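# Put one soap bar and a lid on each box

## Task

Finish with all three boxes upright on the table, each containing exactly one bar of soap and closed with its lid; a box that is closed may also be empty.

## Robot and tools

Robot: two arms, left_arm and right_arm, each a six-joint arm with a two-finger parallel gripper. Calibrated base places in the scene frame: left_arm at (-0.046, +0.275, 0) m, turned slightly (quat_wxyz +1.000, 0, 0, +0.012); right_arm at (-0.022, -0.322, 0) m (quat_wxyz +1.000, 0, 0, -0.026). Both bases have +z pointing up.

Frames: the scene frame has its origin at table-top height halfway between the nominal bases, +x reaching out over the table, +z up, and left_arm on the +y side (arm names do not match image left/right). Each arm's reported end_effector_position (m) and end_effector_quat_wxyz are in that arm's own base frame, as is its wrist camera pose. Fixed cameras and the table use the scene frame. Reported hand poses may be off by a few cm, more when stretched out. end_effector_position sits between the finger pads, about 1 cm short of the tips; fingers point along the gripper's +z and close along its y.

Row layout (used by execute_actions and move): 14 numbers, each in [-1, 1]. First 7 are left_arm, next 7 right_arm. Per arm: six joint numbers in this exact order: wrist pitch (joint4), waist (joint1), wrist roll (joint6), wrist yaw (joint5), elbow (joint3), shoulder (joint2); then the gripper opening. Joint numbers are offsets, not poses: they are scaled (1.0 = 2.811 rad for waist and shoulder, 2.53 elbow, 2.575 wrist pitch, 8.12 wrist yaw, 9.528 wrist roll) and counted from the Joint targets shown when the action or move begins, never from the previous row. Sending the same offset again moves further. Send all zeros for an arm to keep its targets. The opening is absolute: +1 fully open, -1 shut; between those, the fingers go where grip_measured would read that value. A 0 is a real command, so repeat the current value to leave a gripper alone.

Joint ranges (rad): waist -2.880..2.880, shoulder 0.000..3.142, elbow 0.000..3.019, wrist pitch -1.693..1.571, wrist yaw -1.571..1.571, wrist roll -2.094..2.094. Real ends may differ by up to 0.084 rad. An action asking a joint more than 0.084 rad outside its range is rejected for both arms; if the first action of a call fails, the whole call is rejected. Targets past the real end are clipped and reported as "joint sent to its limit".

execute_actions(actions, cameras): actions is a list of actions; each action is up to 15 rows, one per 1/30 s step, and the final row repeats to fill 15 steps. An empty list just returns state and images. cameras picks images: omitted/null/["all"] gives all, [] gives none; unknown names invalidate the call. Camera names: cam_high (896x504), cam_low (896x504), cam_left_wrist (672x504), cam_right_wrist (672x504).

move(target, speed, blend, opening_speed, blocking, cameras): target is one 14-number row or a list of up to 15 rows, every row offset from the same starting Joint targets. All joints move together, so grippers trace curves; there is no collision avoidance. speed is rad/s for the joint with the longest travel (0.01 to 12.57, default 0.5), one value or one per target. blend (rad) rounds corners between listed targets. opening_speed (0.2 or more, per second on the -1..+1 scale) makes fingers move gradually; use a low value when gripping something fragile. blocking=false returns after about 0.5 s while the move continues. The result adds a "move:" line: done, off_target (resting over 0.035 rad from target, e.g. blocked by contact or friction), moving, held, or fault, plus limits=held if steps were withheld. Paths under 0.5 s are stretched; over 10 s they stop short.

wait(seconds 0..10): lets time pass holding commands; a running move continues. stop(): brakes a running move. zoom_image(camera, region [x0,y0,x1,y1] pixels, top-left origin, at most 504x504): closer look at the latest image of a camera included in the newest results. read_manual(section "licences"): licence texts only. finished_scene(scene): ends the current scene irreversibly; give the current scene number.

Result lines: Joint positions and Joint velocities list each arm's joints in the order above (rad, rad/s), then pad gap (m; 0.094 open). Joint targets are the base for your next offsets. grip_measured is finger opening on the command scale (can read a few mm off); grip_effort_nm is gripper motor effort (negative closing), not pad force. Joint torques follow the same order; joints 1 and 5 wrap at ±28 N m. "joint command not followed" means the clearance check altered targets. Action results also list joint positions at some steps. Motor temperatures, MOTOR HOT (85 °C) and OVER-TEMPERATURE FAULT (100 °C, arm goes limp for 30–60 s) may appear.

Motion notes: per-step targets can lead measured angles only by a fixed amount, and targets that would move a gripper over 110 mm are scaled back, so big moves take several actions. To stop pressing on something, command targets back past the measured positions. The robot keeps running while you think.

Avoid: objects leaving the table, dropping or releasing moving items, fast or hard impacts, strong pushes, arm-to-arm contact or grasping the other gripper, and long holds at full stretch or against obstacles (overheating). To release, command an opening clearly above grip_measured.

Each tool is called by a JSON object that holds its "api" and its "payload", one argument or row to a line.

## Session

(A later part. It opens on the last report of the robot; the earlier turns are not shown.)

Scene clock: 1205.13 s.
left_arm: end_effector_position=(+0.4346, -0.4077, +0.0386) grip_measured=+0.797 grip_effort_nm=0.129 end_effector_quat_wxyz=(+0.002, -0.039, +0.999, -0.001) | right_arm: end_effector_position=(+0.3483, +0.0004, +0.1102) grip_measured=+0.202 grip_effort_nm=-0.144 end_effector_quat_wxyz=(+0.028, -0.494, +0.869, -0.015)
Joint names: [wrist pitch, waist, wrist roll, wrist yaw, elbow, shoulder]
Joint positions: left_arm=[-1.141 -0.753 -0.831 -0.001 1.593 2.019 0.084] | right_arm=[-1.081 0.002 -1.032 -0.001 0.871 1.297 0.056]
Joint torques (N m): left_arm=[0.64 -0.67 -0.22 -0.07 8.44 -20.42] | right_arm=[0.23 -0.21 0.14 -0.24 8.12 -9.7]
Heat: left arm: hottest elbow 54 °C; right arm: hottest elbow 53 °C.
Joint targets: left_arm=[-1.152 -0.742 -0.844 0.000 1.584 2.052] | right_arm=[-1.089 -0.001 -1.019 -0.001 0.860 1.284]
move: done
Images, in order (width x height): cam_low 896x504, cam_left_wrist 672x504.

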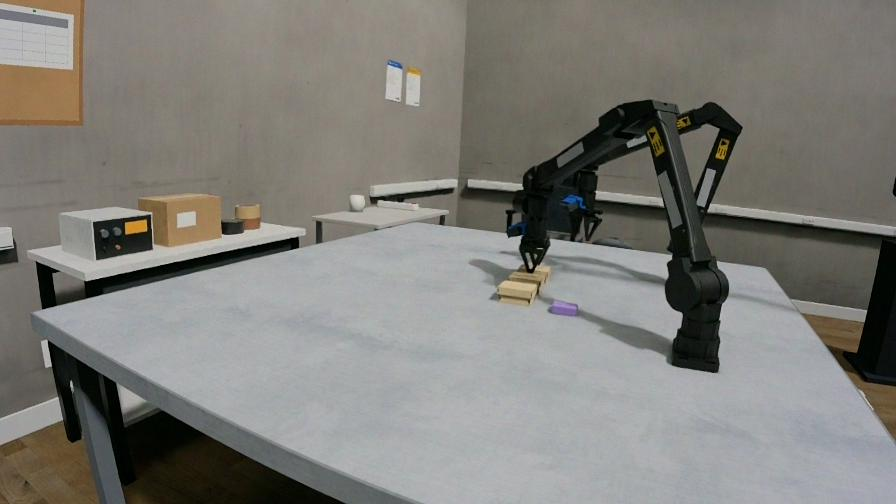

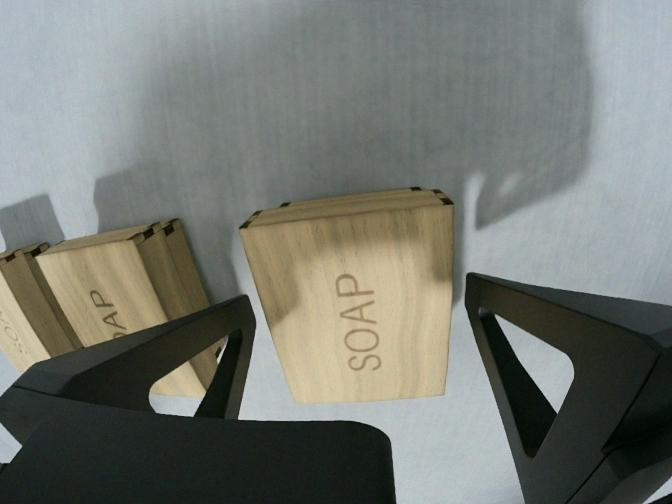

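{"api": "move", "payload": {
  "target": [
    [0,0,0,0,0,-0.016,0.8,0,0,0,0,0,0,0.2],
    [0,0,0,0,0,-0.09,0.8,0,0,0,0,0,0,0.2],
    [0,0.2,0,0,0,-0.09,0.8,0,0,0,0,0,0,0.2]
  ],
  "speed": [0.1,0.3,0.5]
}}

{"api": "zoom_image", "payload": {
  "camera": "cam_low",
  "region": [490, 245, 590, 320]
}}

{"api": "zoom_image", "payload": {
  "camera": "cam_high",
  "region": [340, 170, 440, 300]
}}

Scene clock: 1223.10 s.
left_arm: end_effector_position=(+0.5925, -0.1021, +0.1616) grip_measured=+0.797 grip_effort_nm=0.129 end_effector_quat_wxyz=(+0.094, -0.322, +0.940, -0.051) | right_arm: end_effector_position=(+0.3483, +0.0004, +0.1102) grip_measured=+0.202 grip_effort_nm=-0.144 end_effector_quat_wxyz=(+0.028, -0.494, +0.869, -0.015)
Joint names: [wrist pitch, waist, wrist roll, wrist yaw, elbow, shoulder]
Joint positions: left_arm=[-1.141 -0.17 -0.831 -0.001 1.589 1.804 0.084] | right_arm=[-1.081 0.002 -1.032 -0.001 0.871 1.297 0.056]
Joint torques (N m): left_arm=[1.02 -1.61 -0.21 -0.07 9.84 -21.71] | right_arm=[0.21 -0.21 0.13 -0.24 8.12 -9.7]
Heat: left arm: hottest elbow 52 °C; right arm: hottest elbow 53 °C.
Joint targets: left_arm=[-1.152 -0.180 -0.844 0.000 1.584 1.799] | right_arm=[-1.089 -0.001 -1.019 -0.001 0.860 1.284]
move: done

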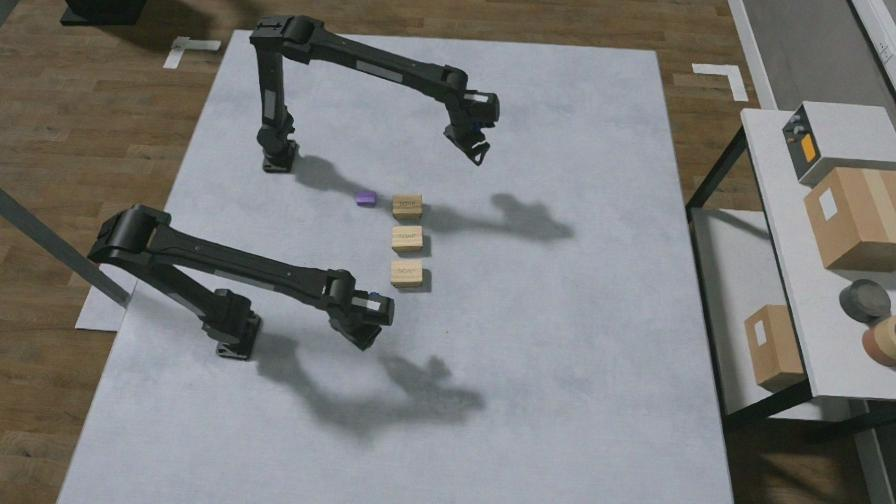

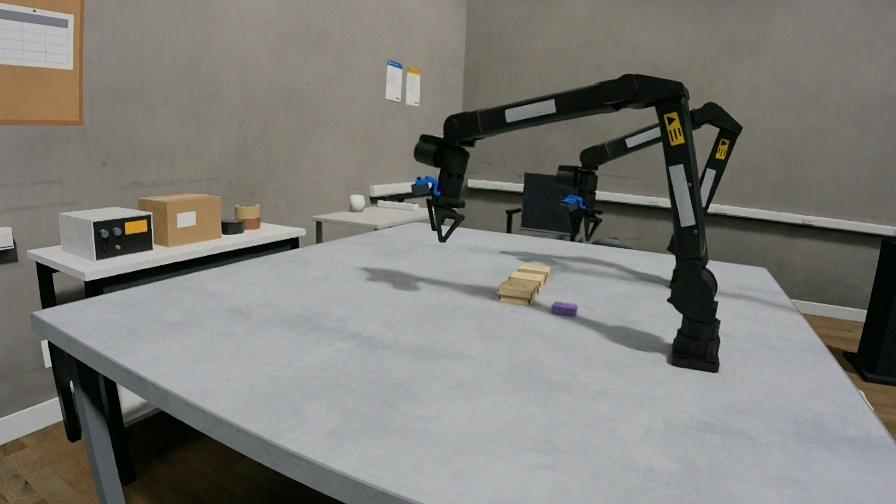

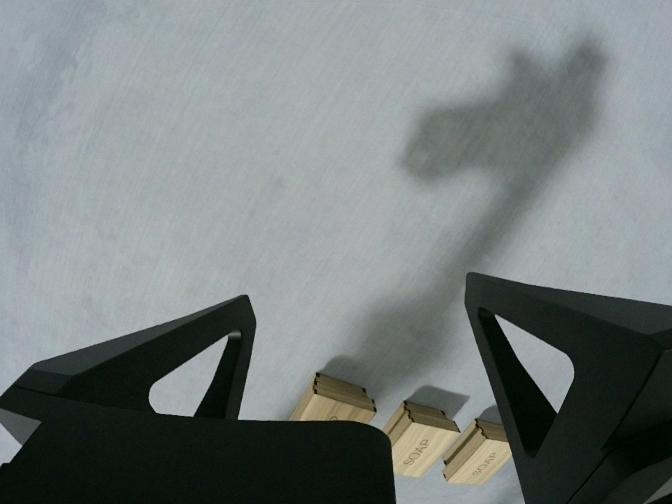

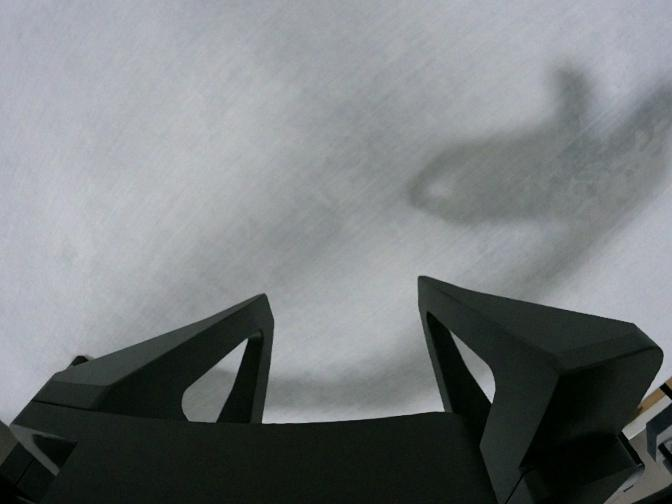

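Scaled by 5.040 from the camera's 896x504 image, which has a finer 1280x720 frame.

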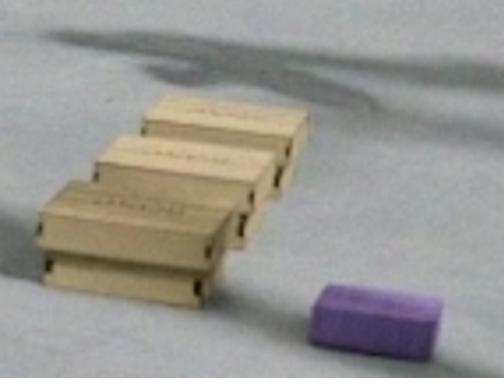

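Scaled by 3.877 from the camera's 896x504 image, which has a finer 1280x720 frame.

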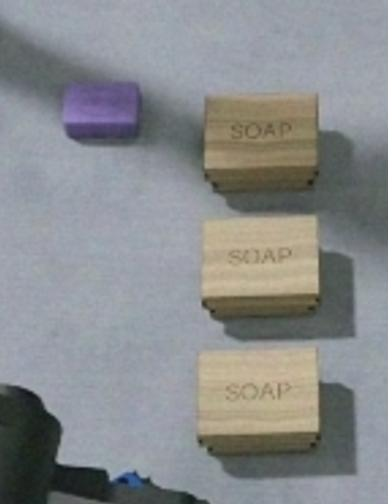

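{"api": "zoom_image", "payload": {
  "camera": "cam_high",
  "region": [380, 215, 440, 300]
}}

{"api": "zoom_image", "payload": {
  "camera": "cam_low",
  "region": [510, 250, 560, 300]
}}

{"api": "zoom_image", "payload": {
  "camera": "cam_left_wrist",
  "region": [280, 360, 530, 500]
}}

Scaled by 5.929 from the camera's 896x504 image, which has a finer 1280x720 frame.

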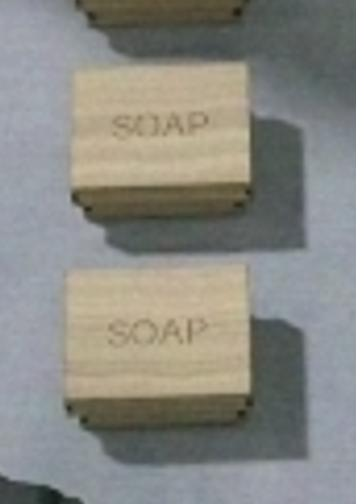

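Scaled by 10.080 from the camera's 896x504 image, which has a finer 1280x720 frame.

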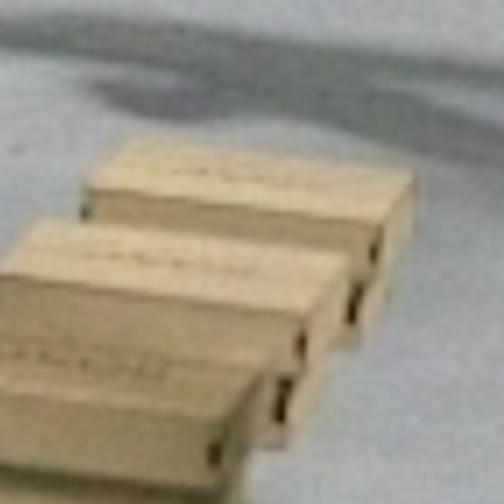

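Scaled by 2.016 from the camera's 672x504 image, which has a finer 960x720 frame.

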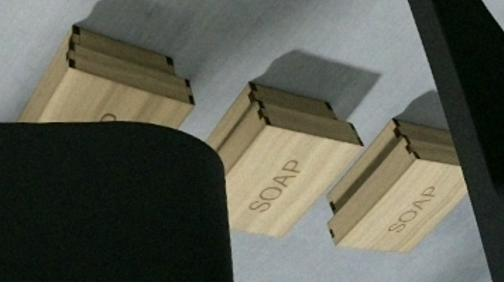

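{"api": "finished_scene", "payload": {
  "scene": 2
}}

The scene is finished: the task was done.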